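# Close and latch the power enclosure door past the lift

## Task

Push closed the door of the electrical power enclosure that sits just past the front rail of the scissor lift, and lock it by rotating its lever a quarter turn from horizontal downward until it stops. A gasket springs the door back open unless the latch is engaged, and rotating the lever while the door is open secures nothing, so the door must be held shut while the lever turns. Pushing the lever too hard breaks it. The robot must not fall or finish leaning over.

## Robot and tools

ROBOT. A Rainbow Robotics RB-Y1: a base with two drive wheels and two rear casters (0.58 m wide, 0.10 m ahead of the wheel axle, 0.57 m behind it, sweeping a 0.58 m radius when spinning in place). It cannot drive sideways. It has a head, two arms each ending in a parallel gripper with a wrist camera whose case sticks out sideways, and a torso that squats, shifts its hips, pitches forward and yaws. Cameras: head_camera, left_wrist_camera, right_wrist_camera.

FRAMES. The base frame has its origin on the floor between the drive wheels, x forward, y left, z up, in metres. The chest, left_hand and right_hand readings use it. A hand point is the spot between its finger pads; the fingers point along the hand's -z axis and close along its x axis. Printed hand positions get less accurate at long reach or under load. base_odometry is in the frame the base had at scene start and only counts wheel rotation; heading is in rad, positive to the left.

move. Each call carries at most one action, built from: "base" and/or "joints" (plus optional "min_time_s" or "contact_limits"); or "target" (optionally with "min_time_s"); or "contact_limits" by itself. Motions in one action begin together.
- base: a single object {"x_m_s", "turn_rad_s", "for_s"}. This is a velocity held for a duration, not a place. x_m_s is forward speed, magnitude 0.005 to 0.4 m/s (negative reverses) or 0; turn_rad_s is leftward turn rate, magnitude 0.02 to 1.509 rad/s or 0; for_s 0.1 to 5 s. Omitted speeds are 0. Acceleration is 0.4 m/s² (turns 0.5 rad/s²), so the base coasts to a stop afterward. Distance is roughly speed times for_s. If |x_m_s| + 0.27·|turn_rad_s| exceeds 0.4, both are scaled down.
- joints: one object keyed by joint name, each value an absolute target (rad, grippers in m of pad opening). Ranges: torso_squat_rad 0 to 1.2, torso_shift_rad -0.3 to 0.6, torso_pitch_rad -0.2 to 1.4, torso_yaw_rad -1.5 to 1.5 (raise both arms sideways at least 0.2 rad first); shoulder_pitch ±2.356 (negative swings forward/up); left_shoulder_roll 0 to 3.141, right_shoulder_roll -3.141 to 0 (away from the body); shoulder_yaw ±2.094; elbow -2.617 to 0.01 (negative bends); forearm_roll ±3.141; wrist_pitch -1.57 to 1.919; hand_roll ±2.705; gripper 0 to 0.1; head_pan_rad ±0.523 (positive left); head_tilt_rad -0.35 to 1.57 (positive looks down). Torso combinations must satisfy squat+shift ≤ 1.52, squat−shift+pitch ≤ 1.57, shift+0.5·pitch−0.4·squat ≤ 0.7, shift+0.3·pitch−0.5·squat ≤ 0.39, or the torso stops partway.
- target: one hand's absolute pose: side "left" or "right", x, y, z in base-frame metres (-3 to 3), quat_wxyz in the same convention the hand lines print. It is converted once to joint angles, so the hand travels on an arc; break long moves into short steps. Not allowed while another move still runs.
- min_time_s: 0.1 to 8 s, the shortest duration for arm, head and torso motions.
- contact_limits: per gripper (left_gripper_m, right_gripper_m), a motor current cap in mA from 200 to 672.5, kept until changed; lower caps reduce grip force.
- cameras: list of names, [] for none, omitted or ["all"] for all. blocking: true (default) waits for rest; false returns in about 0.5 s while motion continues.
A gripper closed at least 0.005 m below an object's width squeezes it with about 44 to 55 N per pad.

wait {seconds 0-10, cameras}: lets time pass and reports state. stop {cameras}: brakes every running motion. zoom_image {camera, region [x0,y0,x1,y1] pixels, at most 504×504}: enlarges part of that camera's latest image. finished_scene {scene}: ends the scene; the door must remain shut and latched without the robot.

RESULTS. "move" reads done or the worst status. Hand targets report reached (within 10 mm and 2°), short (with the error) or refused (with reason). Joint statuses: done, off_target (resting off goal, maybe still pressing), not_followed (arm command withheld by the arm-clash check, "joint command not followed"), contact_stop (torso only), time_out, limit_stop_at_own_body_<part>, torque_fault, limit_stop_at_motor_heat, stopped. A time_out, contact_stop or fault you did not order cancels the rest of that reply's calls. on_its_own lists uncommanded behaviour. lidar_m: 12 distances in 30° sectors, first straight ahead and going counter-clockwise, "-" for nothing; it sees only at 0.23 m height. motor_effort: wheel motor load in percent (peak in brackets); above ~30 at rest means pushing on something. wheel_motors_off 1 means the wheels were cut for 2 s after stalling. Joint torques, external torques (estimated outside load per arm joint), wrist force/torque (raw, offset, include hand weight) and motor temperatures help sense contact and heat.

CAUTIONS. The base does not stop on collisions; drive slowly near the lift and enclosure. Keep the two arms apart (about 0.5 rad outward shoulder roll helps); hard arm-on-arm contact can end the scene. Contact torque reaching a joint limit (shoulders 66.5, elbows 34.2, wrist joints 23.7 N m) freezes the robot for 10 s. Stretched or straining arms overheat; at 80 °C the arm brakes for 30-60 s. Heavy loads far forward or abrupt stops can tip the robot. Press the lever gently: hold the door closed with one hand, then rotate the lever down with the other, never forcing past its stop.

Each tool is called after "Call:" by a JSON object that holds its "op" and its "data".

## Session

Call:
{"op": "move", "data": {"joints": {"head_pan_rad":0.5,"head_tilt_rad":0.1}}}

Scene clock: 1.00 s.
Joint torques (N m): left_arm=[-3.58 0.48 -0.11 -1.43 0 -0.67 -0.16] | right_arm=[-0.23 -1.69 0.03 0.24 0.25 -0.51 -0.02]
External joint torques (N m): left_arm=[-0.06 -0.47 -0.17 0.11 -0.01 0 -0.14] | right_arm=[-0.11 -0.16 0.11 -0.29 0.24 -0.27 -0.03]
Motor temperatures (°C): left_arm=[39 49 39 46 42 44 52] | right_arm=[36 45 38 47 42 46 42]
Wrist force (N): left_arm=[-7.9 9.9 4.1] | right_arm=[-3.5 12.3 -3.3]
Wrist torque (N m): left_arm=[-0.62 -1.49 0.38] | right_arm=[-1.82 0.29 0.69]
Wrist force, peak (N): left_arm=[-8.1 10.2 4.3] | right_arm=[-3.4 12.9 -3.6]
move: done
base_odometry: x=+0.000 y=+0.000 heading=+0.000
lidar_m: 0.72 0.52 0.50 3.41 1.35 0.86 1.20 0.79 1.25 1.07 0.43 0.43
base_status: not commanded
joint_positions: torso_squat_rad=+0.350 torso_shift_rad=+0.000 torso_pitch_rad=+0.000 torso_yaw_rad=+0.000 left_shoulder_pitch_rad=-0.038 left_shoulder_roll_rad=+0.024 left_shoulder_yaw_rad=+0.034 left_elbow_rad=-0.207 left_forearm_roll_rad=+0.044 left_wrist_pitch_rad=-0.042 left_hand_roll_rad=+0.037 left_gripper_m=+0.099 right_shoulder_pitch_rad=+0.049 right_shoulder_roll_rad=-0.039 right_shoulder_yaw_rad=+0.017 right_elbow_rad=-0.104 right_forearm_roll_rad=+0.048 right_wrist_pitch_rad=-0.041 right_hand_roll_rad=-0.042 right_gripper_m=+0.101 head_pan_rad=+0.500 head_tilt_rad=+0.100
joint_status: all done
wheel_motors_off: 0
motor_effort: left_wheel=+0(1) right_wheel=-1(2)
chest: x=-0.2280 y=-0.0001 z=+1.2475 quat_wxyz=(+1.000, +0.000, +0.000, +0.000) (m; base frame)
left_hand: x=-0.0911 y=+0.2406 z=+0.5759 quat_wxyz=(+0.989, +0.008, -0.142, +0.049) (m; base frame)
right_hand: x=-0.2037 y=-0.2487 z=+0.5641 quat_wxyz=(+0.999, -0.018, -0.049, +0.005) (m; base frame)
pictures: head_camera, left_wrist_camera, right_wrist_camera
Images, in order (width x height): head_camera 896x504, left_wrist_camera 644x364, right_wrist_camera 644x364.

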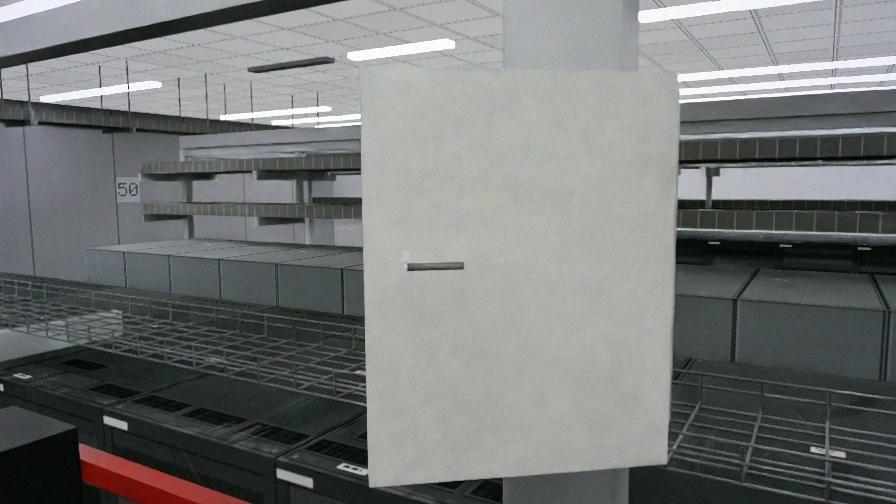

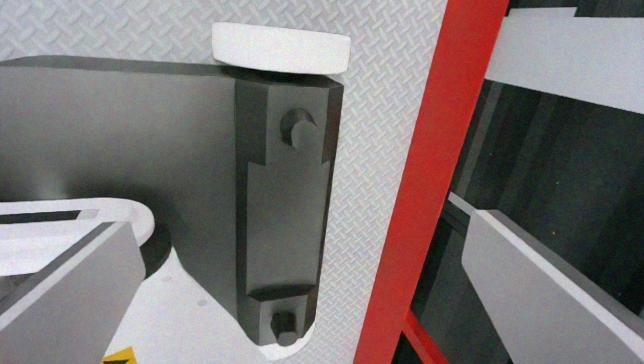

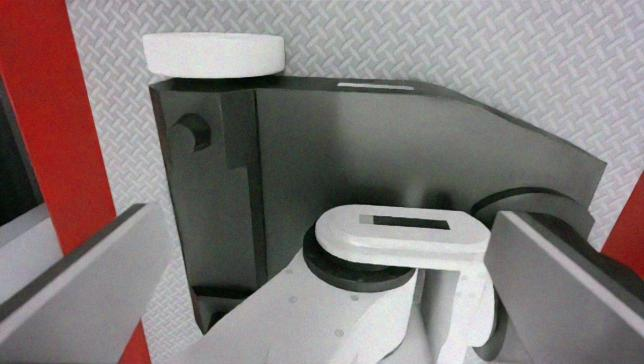

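Call:
{"op": "move", "data": {"joints": {"head_pan_rad":0.3,"head_tilt_rad":0.6}, "cameras": ["head_camera"]}}

Call:
{"op": "move", "data": {"joints": {"head_pan_rad":0.3,"head_tilt_rad":0.1}, "cameras": ["head_camera"]}}

Call:
{"op": "zoom_image", "data": {"camera": "head_camera", "region": [250, 30, 650, 500]}}

Call:
{"op": "move", "data": {"base": {"x_m_s":0.15,"for_s":0.7}, "cameras": ["head_camera"]}}

Scene clock: 4.13 s.
Joint torques (N m): left_arm=[-3.4 0.59 0.07 -1.56 0.04 -0.67 -0.23] | right_arm=[-0.35 -1.42 0.21 0.29 0.21 -0.51 -0.09]
External joint torques (N m): left_arm=[0.12 -0.36 0.01 -0.02 0.04 0.01 -0.21] | right_arm=[-0.23 0.11 0.28 -0.24 0.2 -0.27 -0.1]
Motor temperatures (°C): left_arm=[39 49 39 46 42 44 52] | right_arm=[36 45 38 47 42 46 42]
Wrist force (N): left_arm=[-7.7 10.2 4.2] | right_arm=[-2.9 12.6 -3.4]
Wrist torque (N m): left_arm=[-0.63 -1.46 0.38] | right_arm=[-1.88 0.33 0.68]
Wrist force, peak (N): left_arm=[-8.0 10.4 4.4] | right_arm=[-3.4 13.0 -3.6]
move: done
base_odometry: x=+0.000 y=+0.000 heading=+0.000
lidar_m: 0.71 0.52 0.50 3.41 1.35 0.86 1.20 0.78 1.25 1.07 0.43 0.43
base_status: not commanded
joint_positions: torso_squat_rad=+0.350 torso_shift_rad=+0.000 torso_pitch_rad=+0.000 torso_yaw_rad=+0.000 left_shoulder_pitch_rad=-0.038 left_shoulder_roll_rad=+0.024 left_shoulder_yaw_rad=+0.034 left_elbow_rad=-0.207 left_forearm_roll_rad=+0.044 left_wrist_pitch_rad=-0.042 left_hand_roll_rad=+0.037 left_gripper_m=+0.099 right_shoulder_pitch_rad=+0.049 right_shoulder_roll_rad=-0.039 right_shoulder_yaw_rad=+0.017 right_elbow_rad=-0.104 right_forearm_roll_rad=+0.048 right_wrist_pitch_rad=-0.041 right_hand_roll_rad=-0.042 right_gripper_m=+0.101 head_pan_rad=+0.300 head_tilt_rad=+0.600
joint_status: all done
wheel_motors_off: 0
motor_effort: left_wheel=+0(1) right_wheel=-1(2)
chest: x=-0.2280 y=-0.0001 z=+1.2475 quat_wxyz=(+1.000, +0.000, +0.000, +0.000) (m; base frame)
left_hand: x=-0.0911 y=+0.2406 z=+0.5759 quat_wxyz=(+0.989, +0.008, -0.142, +0.049) (m; base frame)
right_hand: x=-0.2037 y=-0.2487 z=+0.5641 quat_wxyz=(+0.999, -0.018, -0.049, +0.005) (m; base frame)
pictures: head_camera
Images, in order (width x height): head_camera 896x504.

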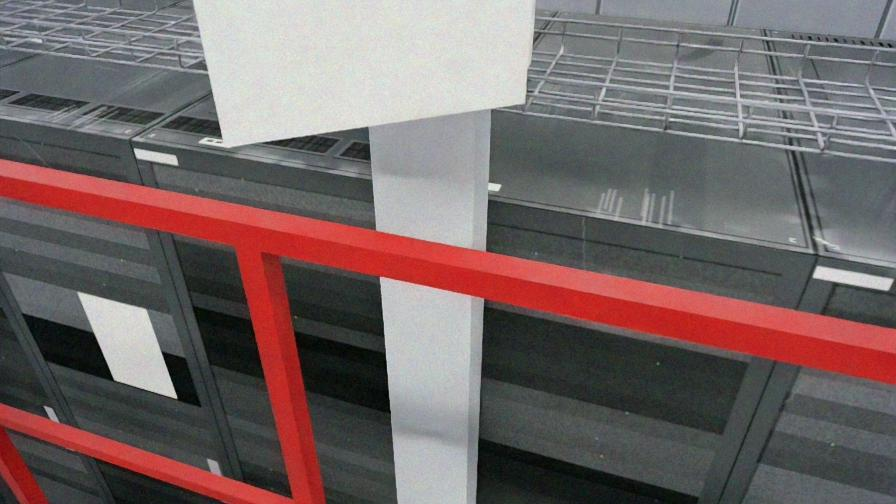

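Scene clock: 5.13 s.
Joint torques (N m): left_arm=[-3.82 0.59 -0.11 -1.55 -0.03 -0.68 -0.22] | right_arm=[0 -1.22 -0.23 0.21 0.19 -0.54 -0.07]
External joint torques (N m): left_arm=[-0.3 -0.36 -0.17 -0.01 -0.04 0 -0.21] | right_arm=[0.12 0.31 -0.15 -0.32 0.18 -0.31 -0.07]
Motor temperatures (°C): left_arm=[39 49 39 46 42 44 52] | right_arm=[36 45 38 47 42 46 42]
Wrist force (N): left_arm=[-7.8 10.0 4.1] | right_arm=[-3.0 12.8 -3.4]
Wrist torque (N m): left_arm=[-0.61 -1.50 0.39] | right_arm=[-1.89 0.33 0.69]
Wrist force, peak (N): left_arm=[-8.0 10.4 4.3] | right_arm=[-3.6 12.8 -3.5]
move: done
base_odometry: x=+0.000 y=+0.000 heading=+0.000
lidar_m: 0.71 0.52 0.50 3.42 1.35 0.86 1.20 0.79 1.25 1.07 0.43 0.43
base_status: not commanded
joint_positions: torso_squat_rad=+0.350 torso_shift_rad=+0.000 torso_pitch_rad=+0.000 torso_yaw_rad=+0.000 left_shoulder_pitch_rad=-0.038 left_shoulder_roll_rad=+0.024 left_shoulder_yaw_rad=+0.034 left_elbow_rad=-0.207 left_forearm_roll_rad=+0.044 left_wrist_pitch_rad=-0.042 left_hand_roll_rad=+0.037 left_gripper_m=+0.099 right_shoulder_pitch_rad=+0.049 right_shoulder_roll_rad=-0.039 right_shoulder_yaw_rad=+0.017 right_elbow_rad=-0.104 right_forearm_roll_rad=+0.048 right_wrist_pitch_rad=-0.041 right_hand_roll_rad=-0.042 right_gripper_m=+0.101 head_pan_rad=+0.300 head_tilt_rad=+0.100
joint_status: all done
wheel_motors_off: 0
motor_effort: left_wheel=+0(1) right_wheel=-1(3)
chest: x=-0.2280 y=-0.0001 z=+1.2475 quat_wxyz=(+1.000, +0.000, +0.000, +0.000) (m; base frame)
left_hand: x=-0.0911 y=+0.2406 z=+0.5759 quat_wxyz=(+0.989, +0.008, -0.142, +0.049) (m; base frame)
right_hand: x=-0.2037 y=-0.2487 z=+0.5641 quat_wxyz=(+0.999, -0.018, -0.049, +0.005) (m; base frame)
pictures: head_camera
Images, in order (width x height): head_camera 896x504.

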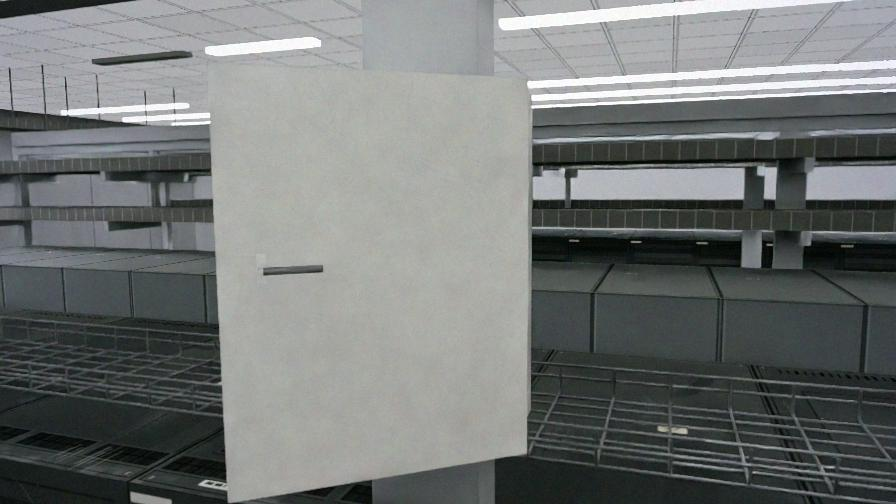

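Scaled by 1.072.

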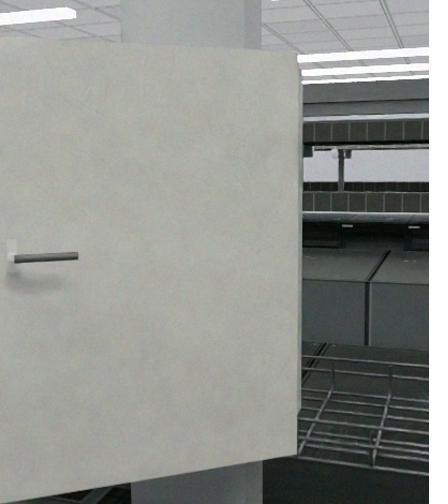

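Scene clock: 7.13 s.
Joint torques (N m): left_arm=[-3.54 0.63 -0.22 -1.29 -0.04 -0.58 -0.25] | right_arm=[0.34 -1.79 -0.22 0.36 0.14 -0.49 0.01]
External joint torques (N m): left_arm=[-0.06 -0.33 -0.28 0.24 -0.05 0.09 -0.23] | right_arm=[0.43 -0.26 -0.14 -0.18 0.14 -0.26 0]
Motor temperatures (°C): left_arm=[39 49 39 46 42 44 52] | right_arm=[36 45 38 47 42 46 42]
Wrist force (N): left_arm=[-7.6 10.1 4.3] | right_arm=[-3.6 12.6 -3.8]
Wrist torque (N m): left_arm=[-0.63 -1.47 0.37] | right_arm=[-1.86 0.25 0.69]
Wrist force, peak (N): left_arm=[-7.9 10.4 4.6] | right_arm=[-3.8 13.2 -3.3]
move: done
base_odometry: x=+0.105 y=+0.000 heading=-0.001
lidar_m: 0.61 0.57 0.43 1.11 1.42 0.95 1.30 0.89 1.32 1.03 0.36 0.63
base_status: done (sent for 0.7 of 0.7 s)
joint_positions: torso_squat_rad=+0.350 torso_shift_rad=+0.000 torso_pitch_rad=+0.000 torso_yaw_rad=+0.000 left_shoulder_pitch_rad=-0.038 left_shoulder_roll_rad=+0.024 left_shoulder_yaw_rad=+0.034 left_elbow_rad=-0.207 left_forearm_roll_rad=+0.044 left_wrist_pitch_rad=-0.042 left_hand_roll_rad=+0.037 left_gripper_m=+0.099 right_shoulder_pitch_rad=+0.049 right_shoulder_roll_rad=-0.039 right_shoulder_yaw_rad=+0.017 right_elbow_rad=-0.104 right_forearm_roll_rad=+0.048 right_wrist_pitch_rad=-0.041 right_hand_roll_rad=-0.042 right_gripper_m=+0.101 head_pan_rad=+0.300 head_tilt_rad=+0.100
joint_status: not commanded
wheel_motors_off: 0
motor_effort: left_wheel=-11(19) right_wheel=+13(34)
chest: x=-0.2280 y=-0.0001 z=+1.2475 quat_wxyz=(+1.000, +0.000, +0.000, +0.000) (m; base frame)
left_hand: x=-0.0911 y=+0.2406 z=+0.5759 quat_wxyz=(+0.989, +0.008, -0.142, +0.049) (m; base frame)
right_hand: x=-0.2036 y=-0.2487 z=+0.5641 quat_wxyz=(+0.999, -0.018, -0.049, +0.005) (m; base frame)
pictures: head_camera
Images, in order (width x height): head_camera 896x504.

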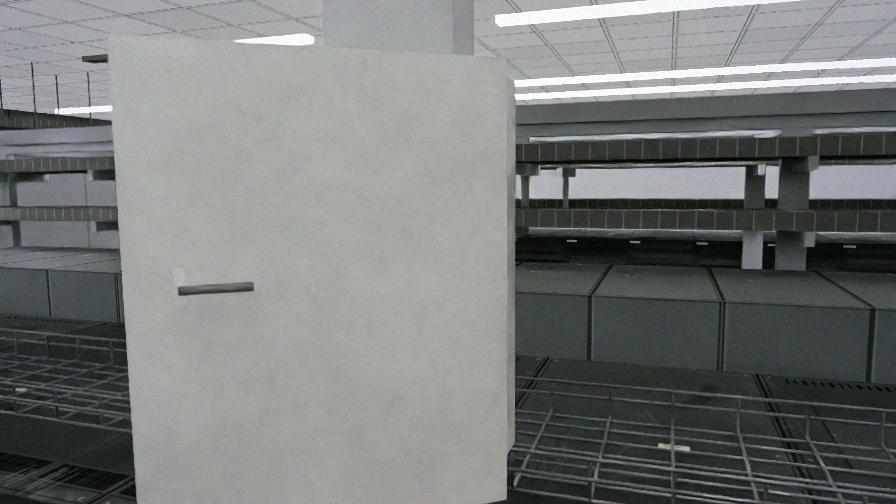

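Call:
{"op": "move", "data": {"joints": {"left_shoulder_pitch_rad":0.7,"left_shoulder_roll_rad":0.4,"left_gripper_m":0.0}, "cameras": []}}

Call:
{"op": "move", "data": {"joints": {"left_elbow_rad":-2.2}, "cameras": []}}

Call:
{"op": "move", "data": {"target": {"side":"left","x":0.05,"y":0.42,"z":1.52,"quat_wxyz":[0.7071,0,-0.7071,0]}, "min_time_s": 3}}

Call:
{"op": "move", "data": {"base": {"x_m_s":0.1,"for_s":0.6}, "joints": {"head_pan_rad":0.5}, "cameras": ["head_camera","left_wrist_camera"]}}

Scene clock: 19.77 s.
Joint torques (N m): left_arm=[13.79 8.66 1 4.58 0.1 0.34 -0.11] | right_arm=[0.11 -2.02 -0.23 0.37 0.01 -0.59 -0.07]
External joint torques (N m): left_arm=[-1.97 -2.59 -0.2 -1.05 0.03 -0.34 -0.14] | right_arm=[0.21 -0.49 -0.15 -0.16 0.01 -0.35 -0.08]
Motor temperatures (°C): left_arm=[39 49 39 46 42 44 52] | right_arm=[36 45 38 47 42 46 42]
Wrist force (N): left_arm=[-3.7 7.5 5.3] | right_arm=[-3.2 12.6 -3.6]
Wrist torque (N m): left_arm=[-0.50 -1.23 0.33] | right_arm=[-1.85 0.29 0.69]
Wrist force, peak (N): left_arm=[-7.9 10.6 4.2] | right_arm=[-3.3 13.1 -3.4]
move: done
base_odometry: x=+0.105 y=+0.000 heading=-0.001
lidar_m: 0.61 0.58 0.43 1.11 1.42 0.95 1.31 0.90 1.31 1.03 0.36 0.63
base_status: not commanded
joint_positions: torso_squat_rad=+0.350 torso_shift_rad=+0.000 torso_pitch_rad=+0.000 torso_yaw_rad=+0.000 left_shoulder_pitch_rad=+0.701 left_shoulder_roll_rad=+0.400 left_shoulder_yaw_rad=+0.034 left_elbow_rad=-0.207 left_forearm_roll_rad=+0.044 left_wrist_pitch_rad=-0.042 left_hand_roll_rad=+0.037 left_gripper_m=+0.000 right_shoulder_pitch_rad=+0.049 right_shoulder_roll_rad=-0.039 right_shoulder_yaw_rad=+0.017 right_elbow_rad=-0.104 right_forearm_roll_rad=+0.048 right_wrist_pitch_rad=-0.041 right_hand_roll_rad=-0.042 right_gripper_m=+0.101 head_pan_rad=+0.300 head_tilt_rad=+0.100
joint_status: all done
wheel_motors_off: 0
motor_effort: left_wheel=-11(11) right_wheel=+15(17)
chest: x=-0.2280 y=-0.0001 z=+1.2475 quat_wxyz=(+1.000, +0.000, +0.000, +0.000) (m; base frame)
left_hand: x=-0.6308 y=+0.4821 z=+0.7333 quat_wxyz=(+0.951, +0.209, +0.211, +0.081) (m; base frame)
right_hand: x=-0.2036 y=-0.2487 z=+0.5640 quat_wxyz=(+0.999, -0.018, -0.049, +0.005) (m; base frame)
pictures: none
No camera images: "cameras" was empty.

Scene clock: 22.40 s.
Joint torques (N m): left_arm=[0.02 3.85 4.59 -8.8 0.2 -1.58 -0.25] | right_arm=[0.03 -1.65 -0.41 0.45 0.06 -0.58 -0.07]
External joint torques (N m): left_arm=[0.1 -1.41 0.09 1.05 0.12 0.3 -0.2] | right_arm=[0.12 -0.12 -0.33 -0.09 0.05 -0.34 -0.08]
Motor temperatures (°C): left_arm=[39 49 39 46 42 44 52] | right_arm=[36 45 38 47 42 46 42]
Wrist force (N): left_arm=[-11.9 7.6 10.8] | right_arm=[-3.8 12.5 -3.1]
Wrist torque (N m): left_arm=[-0.39 -1.73 0.39] | right_arm=[-1.87 0.22 0.69]
Wrist force, peak (N): left_arm=[-12.3 7.5 10.5] | right_arm=[-3.3 13.0 -3.5]
move: done
base_odometry: x=+0.105 y=+0.000 heading=-0.001
lidar_m: 0.61 0.57 0.43 1.11 1.41 0.96 1.30 0.89 1.32 1.03 0.36 0.63
base_status: not commanded
joint_positions: torso_squat_rad=+0.350 torso_shift_rad=+0.000 torso_pitch_rad=+0.000 torso_yaw_rad=+0.000 left_shoulder_pitch_rad=+0.700 left_shoulder_roll_rad=+0.400 left_shoulder_yaw_rad=+0.034 left_elbow_rad=-2.200 left_forearm_roll_rad=+0.044 left_wrist_pitch_rad=-0.042 left_hand_roll_rad=+0.037 left_gripper_m=+0.000 right_shoulder_pitch_rad=+0.049 right_shoulder_roll_rad=-0.039 right_shoulder_yaw_rad=+0.017 right_elbow_rad=-0.104 right_forearm_roll_rad=+0.048 right_wrist_pitch_rad=-0.041 right_hand_roll_rad=-0.042 right_gripper_m=+0.101 head_pan_rad=+0.300 head_tilt_rad=+0.100
joint_status: all done
wheel_motors_off: 0
motor_effort: left_wheel=-11(11) right_wheel=+15(17)
chest: x=-0.2280 y=-0.0001 z=+1.2475 quat_wxyz=(+1.000, +0.000, +0.000, +0.000) (m; base frame)
left_hand: x=+0.1019 y=+0.3325 z=+1.0646 quat_wxyz=(+0.707, +0.117, -0.688, -0.115) (m; base frame)
right_hand: x=-0.2036 y=-0.2487 z=+0.5640 quat_wxyz=(+0.999, -0.018, -0.049, +0.005) (m; base frame)
pictures: none
No camera images: "cameras" was empty.

Scene clock: 25.73 s.
Joint torques (N m): left_arm=[3.34 3.45 7.78 4.63 -0.46 -1.7 -0.06] | right_arm=[0.27 -1.28 -0.58 0.31 0.19 -0.49 0.02]
External joint torques (N m): left_arm=[1.31 -0.07 0.12 -0.75 -0.18 0.2 0] | right_arm=[0.36 0.25 -0.5 -0.23 0.18 -0.25 0.01]
Motor temperatures (°C): left_arm=[39 49 39 46 42 44 52] | right_arm=[36 45 38 47 42 46 42]
Wrist force (N): left_arm=[-12.6 9.7 10.2] | right_arm=[-3.1 12.2 -3.6]
Wrist torque (N m): left_arm=[-0.55 -1.82 0.43] | right_arm=[-1.81 0.29 0.70]
Wrist force, peak (N): left_arm=[-12.7 10.2 10.8] | right_arm=[-3.7 13.0 -3.6]
move: done
base_odometry: x=+0.105 y=+0.000 heading=-0.001
lidar_m: 0.61 0.58 0.43 1.11 1.41 0.96 1.31 0.90 1.32 1.02 0.36 0.63
base_status: not commanded
joint_positions: torso_squat_rad=+0.350 torso_shift_rad=+0.000 torso_pitch_rad=+0.000 torso_yaw_rad=+0.000 left_shoulder_pitch_rad=+1.362 left_shoulder_roll_rad=+1.154 left_shoulder_yaw_rad=+1.989 left_elbow_rad=-2.277 left_forearm_roll_rad=+1.872 left_wrist_pitch_rad=+0.520 left_hand_roll_rad=+0.329 left_gripper_m=+0.000 right_shoulder_pitch_rad=+0.049 right_shoulder_roll_rad=-0.039 right_shoulder_yaw_rad=+0.017 right_elbow_rad=-0.104 right_forearm_roll_rad=+0.048 right_wrist_pitch_rad=-0.041 right_hand_roll_rad=-0.042 right_gripper_m=+0.101 head_pan_rad=+0.300 head_tilt_rad=+0.100
joint_status: all done
wheel_motors_off: 0
motor_effort: left_wheel=-11(11) right_wheel=+16(17)
chest: x=-0.2280 y=-0.0002 z=+1.2475 quat_wxyz=(+1.000, +0.000, +0.000, +0.000) (m; base frame)
left_hand: x=+0.0500 y=+0.4191 z=+1.5200 quat_wxyz=(+0.706, +0.001, -0.708, +0.001) (m; base frame)
left_hand_status: reached (checked arc, planned for 3.0 s): 1 mm and 0.3 deg off.
right_hand: x=-0.2036 y=-0.2487 z=+0.5640 quat_wxyz=(+0.999, -0.018, -0.049, +0.005) (m; base frame)
pictures: head_camera, left_wrist_camera, right_wrist_camera
Images, in order (width x height): head_camera 896x504, left_wrist_camera 644x364, right_wrist_camera 644x364.

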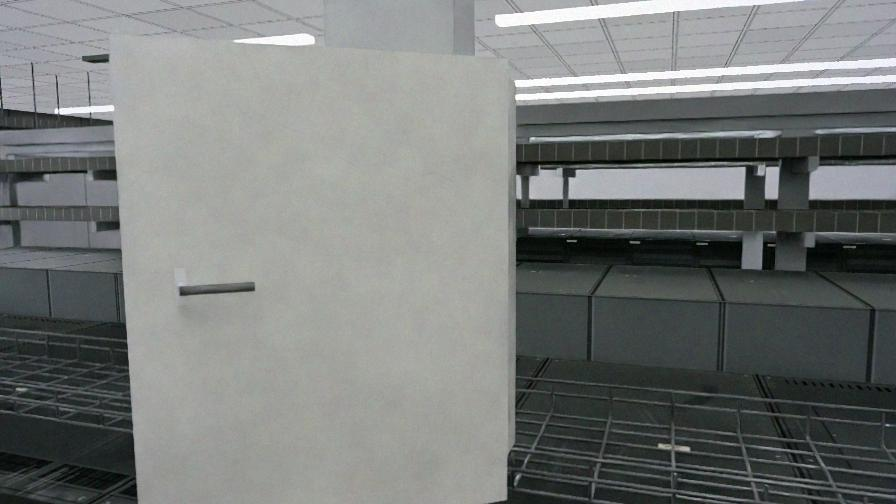

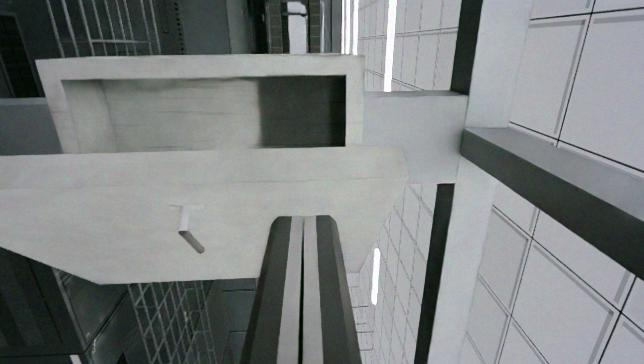

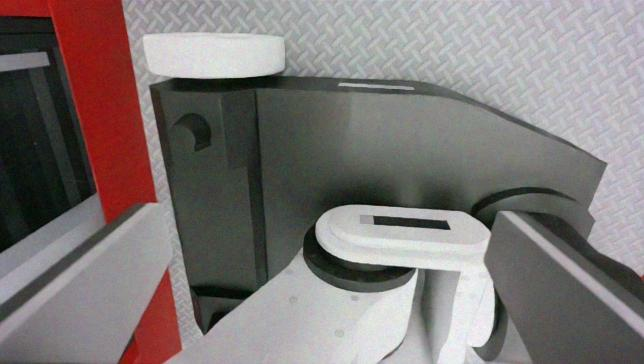

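Scene clock: 27.57 s.
Joint torques (N m): left_arm=[3.01 3.02 7.35 4.83 -0.46 -1.68 -0.04] | right_arm=[0.15 -1.56 0.09 0.24 0.24 -0.42 -0.06]
External joint torques (N m): left_arm=[0.98 -0.49 -0.3 -0.55 -0.18 0.22 0.02] | right_arm=[0.22 -0.03 0.17 -0.3 0.23 -0.19 -0.07]
Motor temperatures (°C): left_arm=[39 49 39 46 42 44 52] | right_arm=[36 45 38 47 42 46 42]
Wrist force (N): left_arm=[-12.8 9.7 10.4] | right_arm=[-3.6 12.8 -3.4]
Wrist torque (N m): left_arm=[-0.55 -1.81 0.45] | right_arm=[-1.89 0.24 0.69]
Wrist force, peak (N): left_arm=[-12.6 10.0 10.9] | right_arm=[-3.6 12.9 -4.0]
move: done
base_odometry: x=+0.165 y=+0.000 heading=-0.003
lidar_m: 0.55 0.51 0.40 1.10 1.45 1.01 1.36 0.95 1.36 1.02 0.33 0.57
base_status: done (sent for 0.6 of 0.6 s)
joint_positions: torso_squat_rad=+0.350 torso_shift_rad=+0.000 torso_pitch_rad=+0.000 torso_yaw_rad=+0.000 left_shoulder_pitch_rad=+1.362 left_shoulder_roll_rad=+1.154 left_shoulder_yaw_rad=+1.989 left_elbow_rad=-2.277 left_forearm_roll_rad=+1.872 left_wrist_pitch_rad=+0.520 left_hand_roll_rad=+0.329 left_gripper_m=+0.000 right_shoulder_pitch_rad=+0.049 right_shoulder_roll_rad=-0.039 right_shoulder_yaw_rad=+0.017 right_elbow_rad=-0.104 right_forearm_roll_rad=+0.048 right_wrist_pitch_rad=-0.041 right_hand_roll_rad=-0.042 right_gripper_m=+0.101 head_pan_rad=+0.500 head_tilt_rad=+0.100
joint_status: all done
wheel_motors_off: 0
motor_effort: left_wheel=-13(20) right_wheel=+14(45)
chest: x=-0.2280 y=-0.0002 z=+1.2475 quat_wxyz=(+1.000, +0.000, +0.000, +0.000) (m; base frame)
left_hand: x=+0.0500 y=+0.4191 z=+1.5200 quat_wxyz=(+0.706, +0.001, -0.708, +0.001) (m; base frame)
right_hand: x=-0.2037 y=-0.2487 z=+0.5640 quat_wxyz=(+0.999, -0.018, -0.049, +0.005) (m; base frame)
pictures: head_camera, left_wrist_camera
Images, in order (width x height): head_camera 896x504, left_wrist_camera 644x364.

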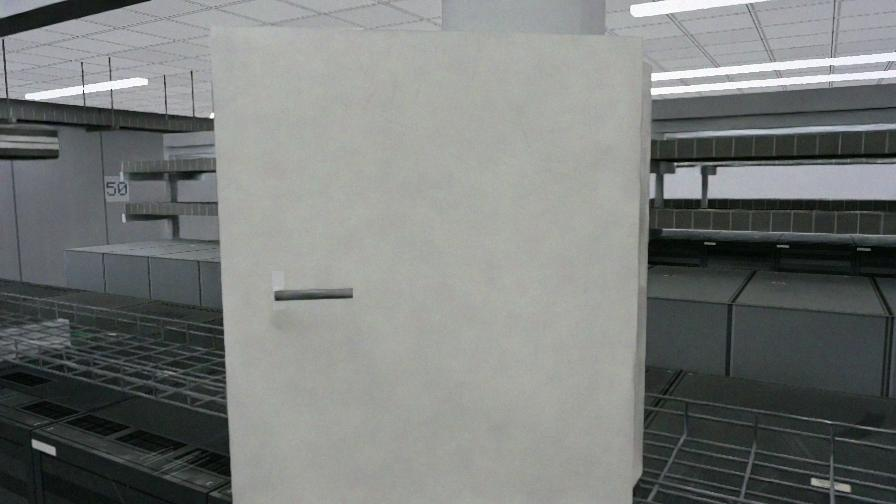

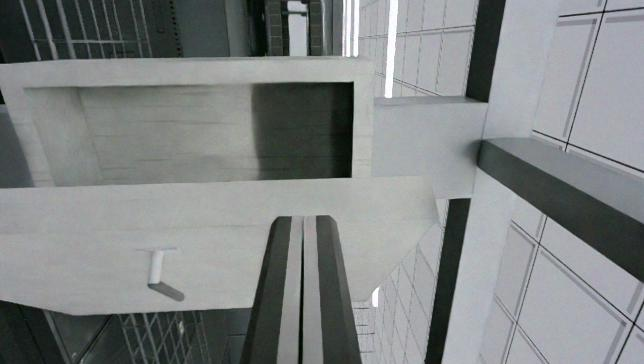

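Call:
{"op": "move", "data": {"target": {"side":"left","x":0.11,"y":0.35,"z":1.53,"quat_wxyz":[0.7071,0,-0.7071,0]}, "min_time_s": 1.5, "cameras": ["left_wrist_camera"]}}

Call:
{"op": "move", "data": {"target": {"side":"left","x":0.21,"y":0.35,"z":1.53,"quat_wxyz":[0.7071,0,-0.7071,0]}, "min_time_s": 2, "cameras": ["left_wrist_camera"]}}

Call:
{"op": "move", "data": {"target": {"side":"left","x":0.30,"y":0.355,"z":1.53,"quat_wxyz":[0.7071,0,-0.7071,0]}, "min_time_s": 2, "cameras": ["head_camera","left_wrist_camera"]}}

Scene clock: 33.30 s.
Joint torques (N m): left_arm=[-4.41 2.37 7.77 5.35 -0.93 -1.03 -0.12] | right_arm=[-0.13 -1.4 -0.09 0.36 0.11 -0.52 -0.06]
External joint torques (N m): left_arm=[-2.06 0.42 0.56 -1.15 0.12 0.11 -0.06] | right_arm=[-0.05 0.13 -0.01 -0.18 0.11 -0.29 -0.07]
Motor temperatures (°C): left_arm=[39 49 39 46 42 44 52] | right_arm=[36 45 38 47 42 46 42]
Wrist force (N): left_arm=[-12.6 9.7 10.3] | right_arm=[-3.3 12.9 -3.4]
Wrist torque (N m): left_arm=[-0.54 -1.75 0.42] | right_arm=[-1.90 0.28 0.69]
Wrist force, peak (N): left_arm=[-13.1 9.4 10.8] | right_arm=[-3.1 13.3 -3.5]
move: done
base_odometry: x=+0.165 y=+0.000 heading=-0.003
lidar_m: 0.55 0.52 0.40 1.10 1.45 1.01 1.36 0.95 1.36 1.01 0.33 0.56
base_status: not commanded
joint_positions: torso_squat_rad=+0.350 torso_shift_rad=+0.000 torso_pitch_rad=+0.000 torso_yaw_rad=+0.000 left_shoulder_pitch_rad=+1.344 left_shoulder_roll_rad=+1.498 left_shoulder_yaw_rad=+2.094 left_elbow_rad=-2.347 left_forearm_roll_rad=+1.302 left_wrist_pitch_rad=+0.725 left_hand_roll_rad=+0.971 left_gripper_m=+0.000 right_shoulder_pitch_rad=+0.049 right_shoulder_roll_rad=-0.039 right_shoulder_yaw_rad=+0.017 right_elbow_rad=-0.104 right_forearm_roll_rad=+0.048 right_wrist_pitch_rad=-0.041 right_hand_roll_rad=-0.042 right_gripper_m=+0.101 head_pan_rad=+0.500 head_tilt_rad=+0.100
joint_status: all done
wheel_motors_off: 0
motor_effort: left_wheel=-13(13) right_wheel=+14(16)
chest: x=-0.2280 y=-0.0002 z=+1.2475 quat_wxyz=(+1.000, +0.000, +0.000, +0.000) (m; base frame)
left_hand: x=+0.1100 y=+0.3502 z=+1.5299 quat_wxyz=(+0.707, +0.000, -0.707, +0.000) (m; base frame)
left_hand_status: reached (checked arc, planned for 1.5 s): 0 mm and 0.0 deg off.
right_hand: x=-0.2037 y=-0.2487 z=+0.5640 quat_wxyz=(+0.999, -0.018, -0.049, +0.005) (m; base frame)
pictures: left_wrist_camera
Images, in order (width x height): left_wrist_camera 644x364.

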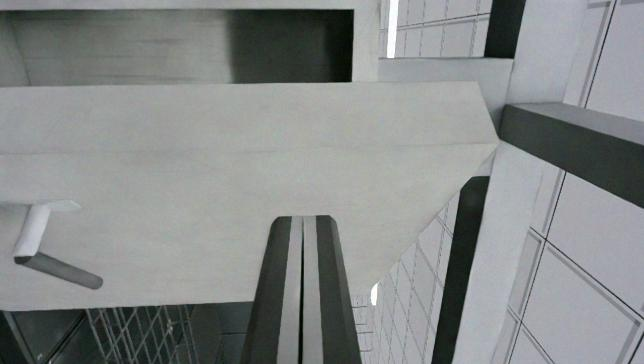

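Scene clock: 35.63 s.
Joint torques (N m): left_arm=[-5.59 0.15 7.41 5.73 -1.06 -0.64 0.14] | right_arm=[-0.24 -1.55 -0.24 0.16 0.13 -0.4 -0.1]
External joint torques (N m): left_arm=[2.74 1.4 -2.02 0.46 0.07 0.28 0.19] | right_arm=[-0.16 -0.01 -0.16 -0.38 0.13 -0.16 -0.1]
Motor temperatures (°C): left_arm=[39 49 39 46 42 44 52] | right_arm=[36 45 38 47 42 46 42]
Wrist force (N): left_arm=[-11.9 8.4 12.1] | right_arm=[-3.3 12.3 -3.2]
Wrist torque (N m): left_arm=[-0.54 -1.78 0.40] | right_arm=[-1.84 0.28 0.69]
Wrist force, peak (N): left_arm=[-12.9 9.1 13.2] | right_arm=[-3.3 13.2 -3.1]
move: done
base_odometry: x=+0.165 y=+0.000 heading=-0.003
lidar_m: 0.55 0.52 0.40 1.10 1.44 1.01 1.36 0.95 1.36 1.02 0.33 0.56
base_status: not commanded
joint_positions: torso_squat_rad=+0.350 torso_shift_rad=+0.000 torso_pitch_rad=+0.000 torso_yaw_rad=+0.000 left_shoulder_pitch_rad=+1.432 left_shoulder_roll_rad=+1.834 left_shoulder_yaw_rad=+2.019 left_elbow_rad=-2.108 left_forearm_roll_rad=+1.002 left_wrist_pitch_rad=+0.713 left_hand_roll_rad=+1.095 left_gripper_m=+0.000 right_shoulder_pitch_rad=+0.049 right_shoulder_roll_rad=-0.039 right_shoulder_yaw_rad=+0.017 right_elbow_rad=-0.104 right_forearm_roll_rad=+0.048 right_wrist_pitch_rad=-0.041 right_hand_roll_rad=-0.042 right_gripper_m=+0.101 head_pan_rad=+0.500 head_tilt_rad=+0.100
joint_status: all done
wheel_motors_off: 0
motor_effort: left_wheel=-13(13) right_wheel=+14(15)
chest: x=-0.2280 y=-0.0002 z=+1.2475 quat_wxyz=(+1.000, +0.000, +0.000, +0.000) (m; base frame)
left_hand: x=+0.2094 y=+0.3498 z=+1.5303 quat_wxyz=(+0.707, +0.000, -0.708, +0.000) (m; base frame)
left_hand_status: reached (checked arc, planned for 2.0 s): 1 mm and 0.1 deg off.
right_hand: x=-0.2037 y=-0.2487 z=+0.5640 quat_wxyz=(+0.999, -0.018, -0.049, +0.005) (m; base frame)
pictures: left_wrist_camera
Images, in order (width x height): left_wrist_camera 644x364.

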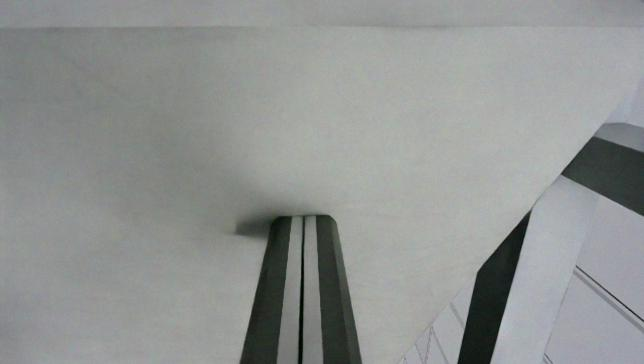

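Scene clock: 37.97 s.
Joint torques (N m): left_arm=[-10.23 -1.3 9.01 3.98 -0.88 -1.03 -0.59] | right_arm=[-0.01 -1.86 -0.06 0.23 0.04 -0.41 -0.1]
External joint torques (N m): left_arm=[3.41 2.37 -1.75 0.12 0.11 0 -0.54] | right_arm=[0.06 -0.32 0.02 -0.32 0.03 -0.17 -0.11]
Motor temperatures (°C): left_arm=[39 49 39 46 42 44 52] | right_arm=[36 45 38 47 42 46 42]
Wrist force (N): left_arm=[-11.6 9.2 13.3] | right_arm=[-3.3 12.5 -3.6]
Wrist torque (N m): left_arm=[-0.46 -1.81 0.41] | right_arm=[-1.85 0.29 0.69]
Wrist force, peak (N): left_arm=[-12.1 10.4 13.9] | right_arm=[-3.3 13.3 -3.5]
move: done
base_odometry: x=+0.165 y=+0.000 heading=-0.003
lidar_m: 0.55 0.52 0.40 1.10 1.44 1.01 1.36 0.95 1.35 1.02 0.33 0.57
base_status: not commanded
joint_positions: torso_squat_rad=+0.350 torso_shift_rad=+0.000 torso_pitch_rad=+0.000 torso_yaw_rad=+0.000 left_shoulder_pitch_rad=+1.468 left_shoulder_roll_rad=+2.119 left_shoulder_yaw_rad=+1.974 left_elbow_rad=-1.778 left_forearm_roll_rad=+0.907 left_wrist_pitch_rad=+0.646 left_hand_roll_rad=+1.035 left_gripper_m=+0.000 right_shoulder_pitch_rad=+0.049 right_shoulder_roll_rad=-0.039 right_shoulder_yaw_rad=+0.017 right_elbow_rad=-0.104 right_forearm_roll_rad=+0.048 right_wrist_pitch_rad=-0.041 right_hand_roll_rad=-0.042 right_gripper_m=+0.101 head_pan_rad=+0.500 head_tilt_rad=+0.100
joint_status: all done
wheel_motors_off: 0
motor_effort: left_wheel=-13(13) right_wheel=+15(16)
chest: x=-0.2280 y=-0.0002 z=+1.2475 quat_wxyz=(+1.000, +0.000, +0.000, +0.000) (m; base frame)
left_hand: x=+0.2993 y=+0.3549 z=+1.5306 quat_wxyz=(+0.706, +0.000, -0.708, +0.000) (m; base frame)
left_hand_status: reached (checked arc, planned for 2.0 s): 1 mm and 0.1 deg off.
right_hand: x=-0.2037 y=-0.2487 z=+0.5640 quat_wxyz=(+0.999, -0.018, -0.049, +0.005) (m; base frame)
pictures: head_camera, left_wrist_camera
Images, in order (width x height): head_camera 896x504, left_wrist_camera 644x364.

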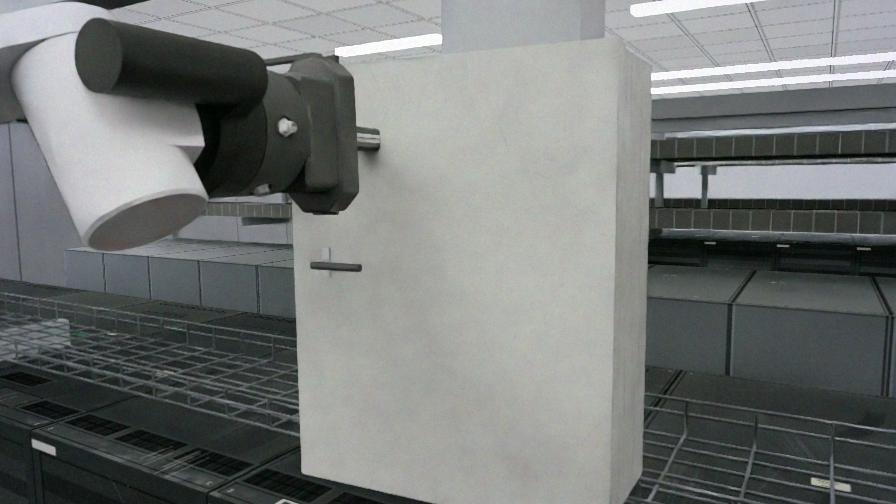

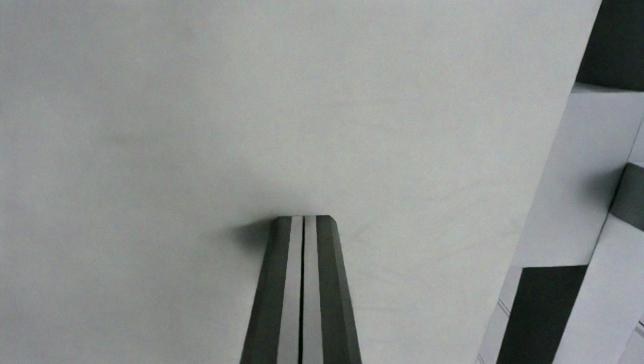

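Call:
{"op": "move", "data": {"target": {"side":"left","x":0.33,"y":0.36,"z":1.53,"quat_wxyz":[0.7071,0,-0.7071,0]}, "min_time_s": 1, "cameras": ["head_camera"]}}

Call:
{"op": "move", "data": {"target": {"side":"left","x":0.345,"y":0.36,"z":1.53,"quat_wxyz":[0.7071,0,-0.7071,0]}, "min_time_s": 1, "cameras": ["head_camera"]}}

Scene clock: 41.37 s.
Joint torques (N m): left_arm=[-11.3 6.78 7.7 10.17 -2.53 -3 -0.45] | right_arm=[-0.03 -1.52 -0.35 0.17 0.26 -0.53 0]
External joint torques (N m): left_arm=[4 11.03 -3.2 6.81 -1.65 -1.87 -0.4] | right_arm=[0.18 0.02 -0.27 -0.33 0.26 -0.28 -0.01]
Motor temperatures (°C): left_arm=[39 49 39 46 42 44 52] | right_arm=[36 45 38 47 42 46 42]
Wrist force (N): left_arm=[-27.2 10.7 83.5] | right_arm=[-3.1 12.3 -3.4]
Wrist torque (N m): left_arm=[-1.09 -0.81 0.29] | right_arm=[-1.83 0.34 0.68]
Wrist force, peak (N): left_arm=[-27.9 12.1 86.5] | right_arm=[-3.3 13.0 -3.5]
move: done
base_odometry: x=+0.165 y=+0.000 heading=-0.002
lidar_m: 0.55 0.52 0.41 1.10 1.45 1.01 1.36 0.95 1.36 1.02 0.33 0.57
base_status: not commanded
joint_positions: torso_squat_rad=+0.350 torso_shift_rad=-0.002 torso_pitch_rad=-0.003 torso_yaw_rad=+0.001 left_shoulder_pitch_rad=+1.472 left_shoulder_roll_rad=+2.211 left_shoulder_yaw_rad=+1.960 left_elbow_rad=-1.638 left_forearm_roll_rad=+0.921 left_wrist_pitch_rad=+0.602 left_hand_roll_rad=+0.971 left_gripper_m=+0.000 right_shoulder_pitch_rad=+0.049 right_shoulder_roll_rad=-0.039 right_shoulder_yaw_rad=+0.017 right_elbow_rad=-0.104 right_forearm_roll_rad=+0.048 right_wrist_pitch_rad=-0.041 right_hand_roll_rad=-0.042 right_gripper_m=+0.101 head_pan_rad=+0.500 head_tilt_rad=+0.100
joint_status: all done
wheel_motors_off: 0
motor_effort: left_wheel=+5(13) right_wheel=+18(19)
chest: x=-0.2301 y=-0.0001 z=+1.2474 quat_wxyz=(+1.000, +0.000, -0.002, +0.000) (m; base frame)
left_hand: x=+0.3256 y=+0.3609 z=+1.5326 quat_wxyz=(+0.705, +0.000, -0.709, +0.001) (m; base frame)
left_hand_status: reached (checked arc, planned for 1.0 s): 5 mm and 0.4 deg off.
right_hand: x=-0.2033 y=-0.2487 z=+0.5640 quat_wxyz=(+0.999, -0.018, -0.051, +0.005) (m; base frame)
pictures: head_camera
Images, in order (width x height): head_camera 896x504.

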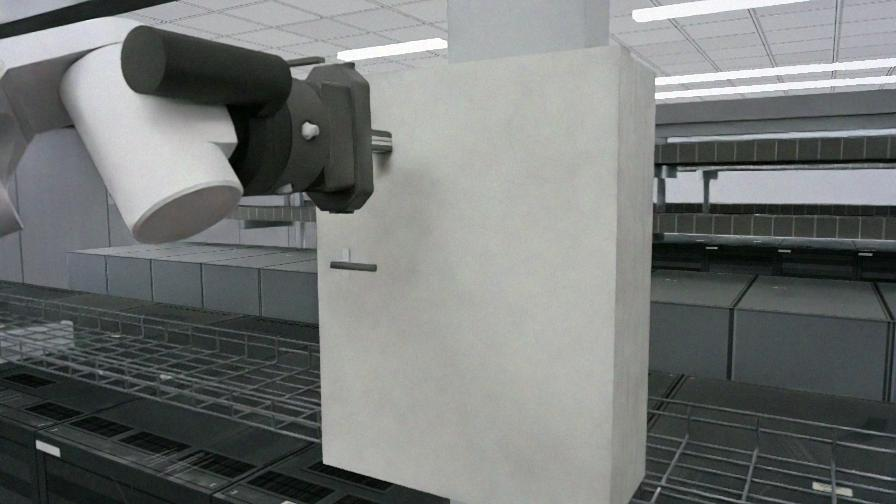

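Scene clock: 42.70 s.
Joint torques (N m): left_arm=[-16.51 11.66 8.52 27.19 -7.83 -4.81 -0.26] | right_arm=[-0.96 -1.34 -0.32 0.2 0.08 -0.64 0.03]
External joint torques (N m): left_arm=[-0.19 16.21 -2.36 24.1 -7 -3.61 -0.2] | right_arm=[-0.57 0.2 -0.25 -0.23 0.07 -0.38 0.03]
Motor temperatures (°C): left_arm=[39 49 39 47 42 44 52] | right_arm=[36 45 38 47 42 46 42]
Wrist force (N): left_arm=[-60.2 -4.5 190.6] | right_arm=[-3.3 12.6 -3.5]
Wrist torque (N m): left_arm=[-2.40 0.94 0.15] | right_arm=[-1.85 0.30 0.69]
Wrist force, peak (N): left_arm=[-71.3 -7.0 203.7] | right_arm=[-3.6 12.7 -3.8]
move: done
base_odometry: x=+0.165 y=+0.000 heading=-0.002
lidar_m: 0.55 0.52 0.40 1.10 1.44 1.00 1.36 0.95 1.35 1.02 0.33 0.57
base_status: not commanded
joint_positions: torso_squat_rad=+0.351 torso_shift_rad=-0.004 torso_pitch_rad=-0.008 torso_yaw_rad=+0.002 left_shoulder_pitch_rad=+1.471 left_shoulder_roll_rad=+2.272 left_shoulder_yaw_rad=+1.952 left_elbow_rad=-1.556 left_forearm_roll_rad=+0.934 left_wrist_pitch_rad=+0.583 left_hand_roll_rad=+0.932 left_gripper_m=+0.000 right_shoulder_pitch_rad=+0.049 right_shoulder_roll_rad=-0.039 right_shoulder_yaw_rad=+0.017 right_elbow_rad=-0.104 right_forearm_roll_rad=+0.048 right_wrist_pitch_rad=-0.041 right_hand_roll_rad=-0.042 right_gripper_m=+0.101 head_pan_rad=+0.500 head_tilt_rad=+0.100
joint_status: all done
wheel_motors_off: 0
motor_effort: left_wheel=+31(32) right_wheel=+32(34)
chest: x=-0.2330 y=-0.0001 z=+1.2472 quat_wxyz=(+1.000, +0.000, -0.004, +0.001) (m; base frame)
left_hand: x=+0.3392 y=+0.3601 z=+1.5323 quat_wxyz=(+0.706, +0.000, -0.709, +0.000) (m; base frame)
left_hand_status: reached (checked arc, planned for 1.0 s): 6 mm and 0.2 deg off.
right_hand: x=-0.2029 y=-0.2488 z=+0.5640 quat_wxyz=(+0.998, -0.018, -0.053, +0.006) (m; base frame)
pictures: head_camera
Images, in order (width x height): head_camera 896x504.

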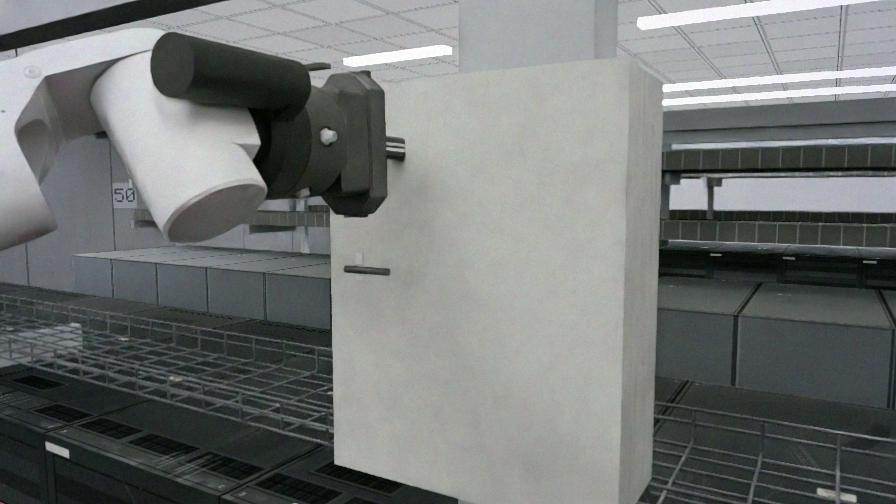

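Call:
{"op": "zoom_image", "data": {"camera": "head_camera", "region": [310, 230, 430, 350]}}

Call:
{"op": "zoom_image", "data": {"camera": "head_camera", "region": [580, 50, 700, 290]}}

Scaled by 4.200.

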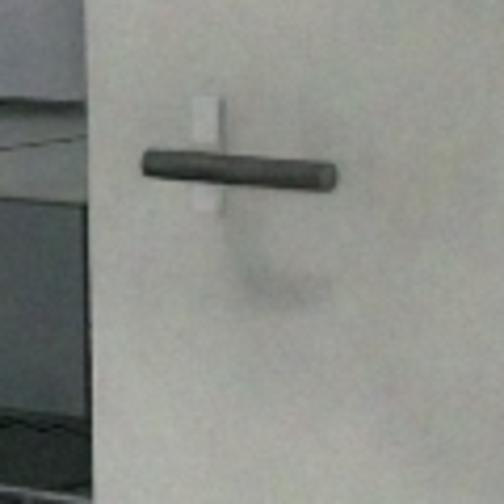

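Scaled by 2.100.

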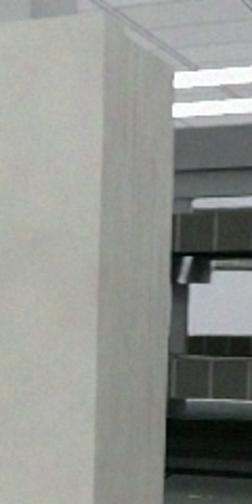

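Call:
{"op": "move", "data": {"target": {"side":"left","x":0.340,"y":0.357,"z":1.475,"quat_wxyz":[0.7071,0,-0.7071,0]}, "min_time_s": 1.5, "cameras": ["head_camera","left_wrist_camera"]}}

Call:
{"op": "move", "data": {"target": {"side":"left","x":0.340,"y":0.357,"z":1.445,"quat_wxyz":[0.7071,0,-0.7071,0]}, "min_time_s": 1.2, "cameras": ["head_camera","left_wrist_camera"]}}

Scene clock: 53.10 s.
Joint torques (N m): left_arm=[20.87 26.53 -22.47 1.81 3.89 1.43 -0.22] | right_arm=[-0.35 -1.75 -0.12 0.27 0.09 -0.55 -0.19]
External joint torques (N m): left_arm=[36.81 32.51 -33.95 -1.49 4.78 2.18 -0.16] | right_arm=[0.03 -0.23 -0.05 -0.16 0.08 -0.29 -0.19]
Motor temperatures (°C): left_arm=[40 49 39 49 43 44 52] | right_arm=[36 45 38 47 42 46 42]
Wrist force (N): left_arm=[31.1 19.3 128.7] | right_arm=[-3.5 12.1 -3.4]
Wrist torque (N m): left_arm=[-1.24 -2.31 0.73] | right_arm=[-1.82 0.24 0.70]
Wrist force, peak (N): left_arm=[-60.4 -4.2 191.0] | right_arm=[-3.7 13.1 -3.0]
move: short
base_odometry: x=+0.165 y=+0.000 heading=-0.002
lidar_m: 0.56 0.52 0.41 1.10 1.44 1.00 1.36 0.95 1.36 1.02 0.33 0.57
base_status: not commanded
joint_positions: torso_squat_rad=+0.351 torso_shift_rad=-0.004 torso_pitch_rad=-0.008 torso_yaw_rad=+0.002 left_shoulder_pitch_rad=+1.594 left_shoulder_roll_rad=+2.223 left_shoulder_yaw_rad=+1.946 left_elbow_rad=-1.688 left_forearm_roll_rad=+0.693 left_wrist_pitch_rad=+0.534 left_hand_roll_rad=+1.186 left_gripper_m=+0.000 right_shoulder_pitch_rad=+0.049 right_shoulder_roll_rad=-0.039 right_shoulder_yaw_rad=+0.017 right_elbow_rad=-0.104 right_forearm_roll_rad=+0.048 right_wrist_pitch_rad=-0.041 right_hand_roll_rad=-0.042 right_gripper_m=+0.101 head_pan_rad=+0.500 head_tilt_rad=+0.100
joint_status: all done
wheel_motors_off: 0
motor_effort: left_wheel=+24(31) right_wheel=+29(34)
chest: x=-0.2328 y=-0.0004 z=+1.2472 quat_wxyz=(+1.000, +0.000, -0.004, +0.001) (m; base frame)
left_hand: x=+0.3368 y=+0.3572 z=+1.4870 quat_wxyz=(+0.704, -0.003, -0.710, -0.004) (m; base frame)
left_hand_status: short (checked arc, planned for 1.5 s): 12 mm and 0.7 deg off.
right_hand: x=-0.2027 y=-0.2486 z=+0.5639 quat_wxyz=(+0.998, -0.018, -0.053, +0.006) (m; base frame)
pictures: head_camera, left_wrist_camera
Images, in order (width x height): head_camera 896x504, left_wrist_camera 644x364.

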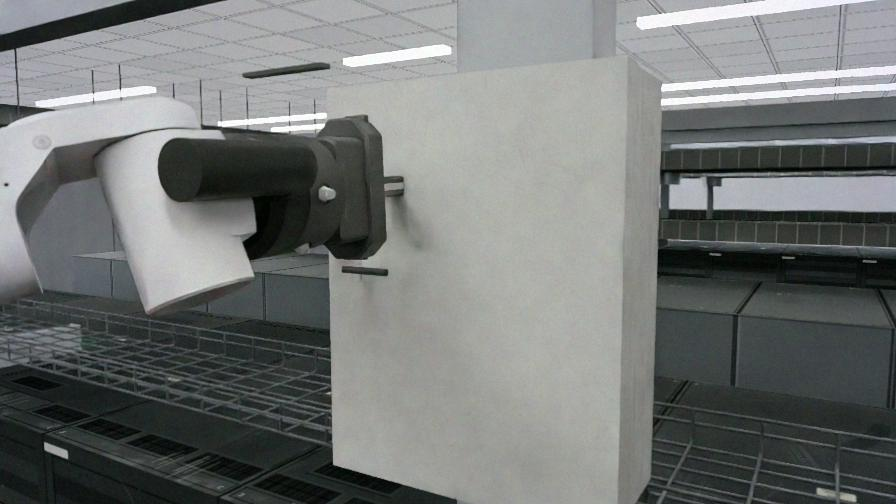

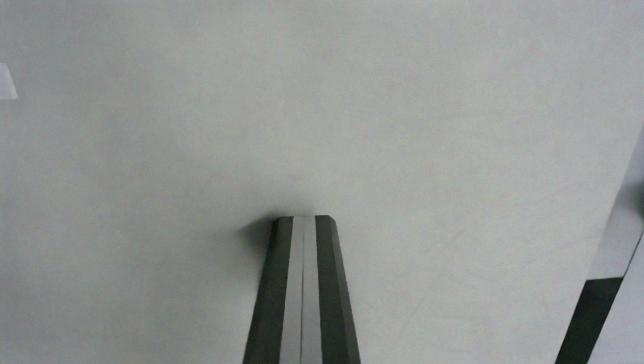

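Scene clock: 54.63 s.
Joint torques (N m): left_arm=[20.76 26.84 -21.46 3.59 4.6 0.23 -0.24] | right_arm=[-0.56 -1.48 -0.18 0.2 0.11 -0.56 -0.06]
External joint torques (N m): left_arm=[36.67 34.05 -33.22 0.41 5.56 0.62 -0.19] | right_arm=[-0.16 0.04 -0.11 -0.23 0.1 -0.3 -0.07]
Motor temperatures (°C): left_arm=[40 50 39 49 43 44 52] | right_arm=[36 45 38 47 42 46 42]
Wrist force (N): left_arm=[36.6 20.0 138.9] | right_arm=[-3.3 12.9 -3.4]
Wrist torque (N m): left_arm=[-1.29 -2.46 0.78] | right_arm=[-1.89 0.28 0.68]
Wrist force, peak (N): left_arm=[37.9 15.9 143.7] | right_arm=[-3.5 13.0 -3.5]
move: short
base_odometry: x=+0.165 y=+0.000 heading=-0.002
lidar_m: 0.55 0.52 0.40 1.10 1.44 1.00 1.36 0.95 1.35 1.02 0.33 0.57
base_status: not commanded
joint_positions: torso_squat_rad=+0.351 torso_shift_rad=-0.004 torso_pitch_rad=-0.008 torso_yaw_rad=+0.002 left_shoulder_pitch_rad=+1.696 left_shoulder_roll_rad=+2.214 left_shoulder_yaw_rad=+1.962 left_elbow_rad=-1.753 left_forearm_roll_rad=+0.488 left_wrist_pitch_rad=+0.535 left_hand_roll_rad=+1.378 left_gripper_m=+0.000 right_shoulder_pitch_rad=+0.049 right_shoulder_roll_rad=-0.039 right_shoulder_yaw_rad=+0.017 right_elbow_rad=-0.104 right_forearm_roll_rad=+0.048 right_wrist_pitch_rad=-0.041 right_hand_roll_rad=-0.042 right_gripper_m=+0.101 head_pan_rad=+0.500 head_tilt_rad=+0.100
joint_status: all done
wheel_motors_off: 0
motor_effort: left_wheel=+24(24) right_wheel=+29(30)
chest: x=-0.2331 y=-0.0004 z=+1.2472 quat_wxyz=(+1.000, +0.000, -0.004, +0.001) (m; base frame)
left_hand: x=+0.3369 y=+0.3581 z=+1.4565 quat_wxyz=(+0.702, +0.000, -0.713, +0.000) (m; base frame)
left_hand_status: short (checked arc, planned for 1.2 s): 12 mm and 0.9 deg off.
right_hand: x=-0.2026 y=-0.2486 z=+0.5638 quat_wxyz=(+0.998, -0.018, -0.053, +0.006) (m; base frame)
pictures: head_camera, left_wrist_camera
Images, in order (width x height): head_camera 896x504, left_wrist_camera 644x364.

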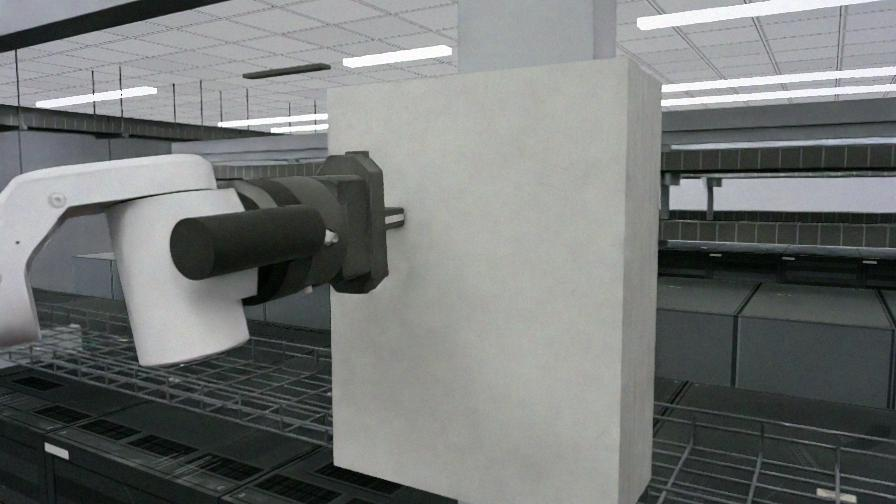

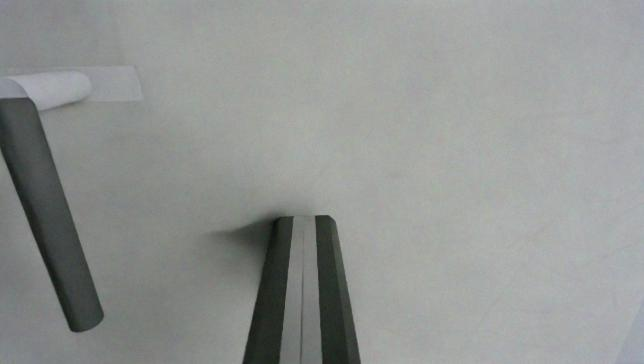

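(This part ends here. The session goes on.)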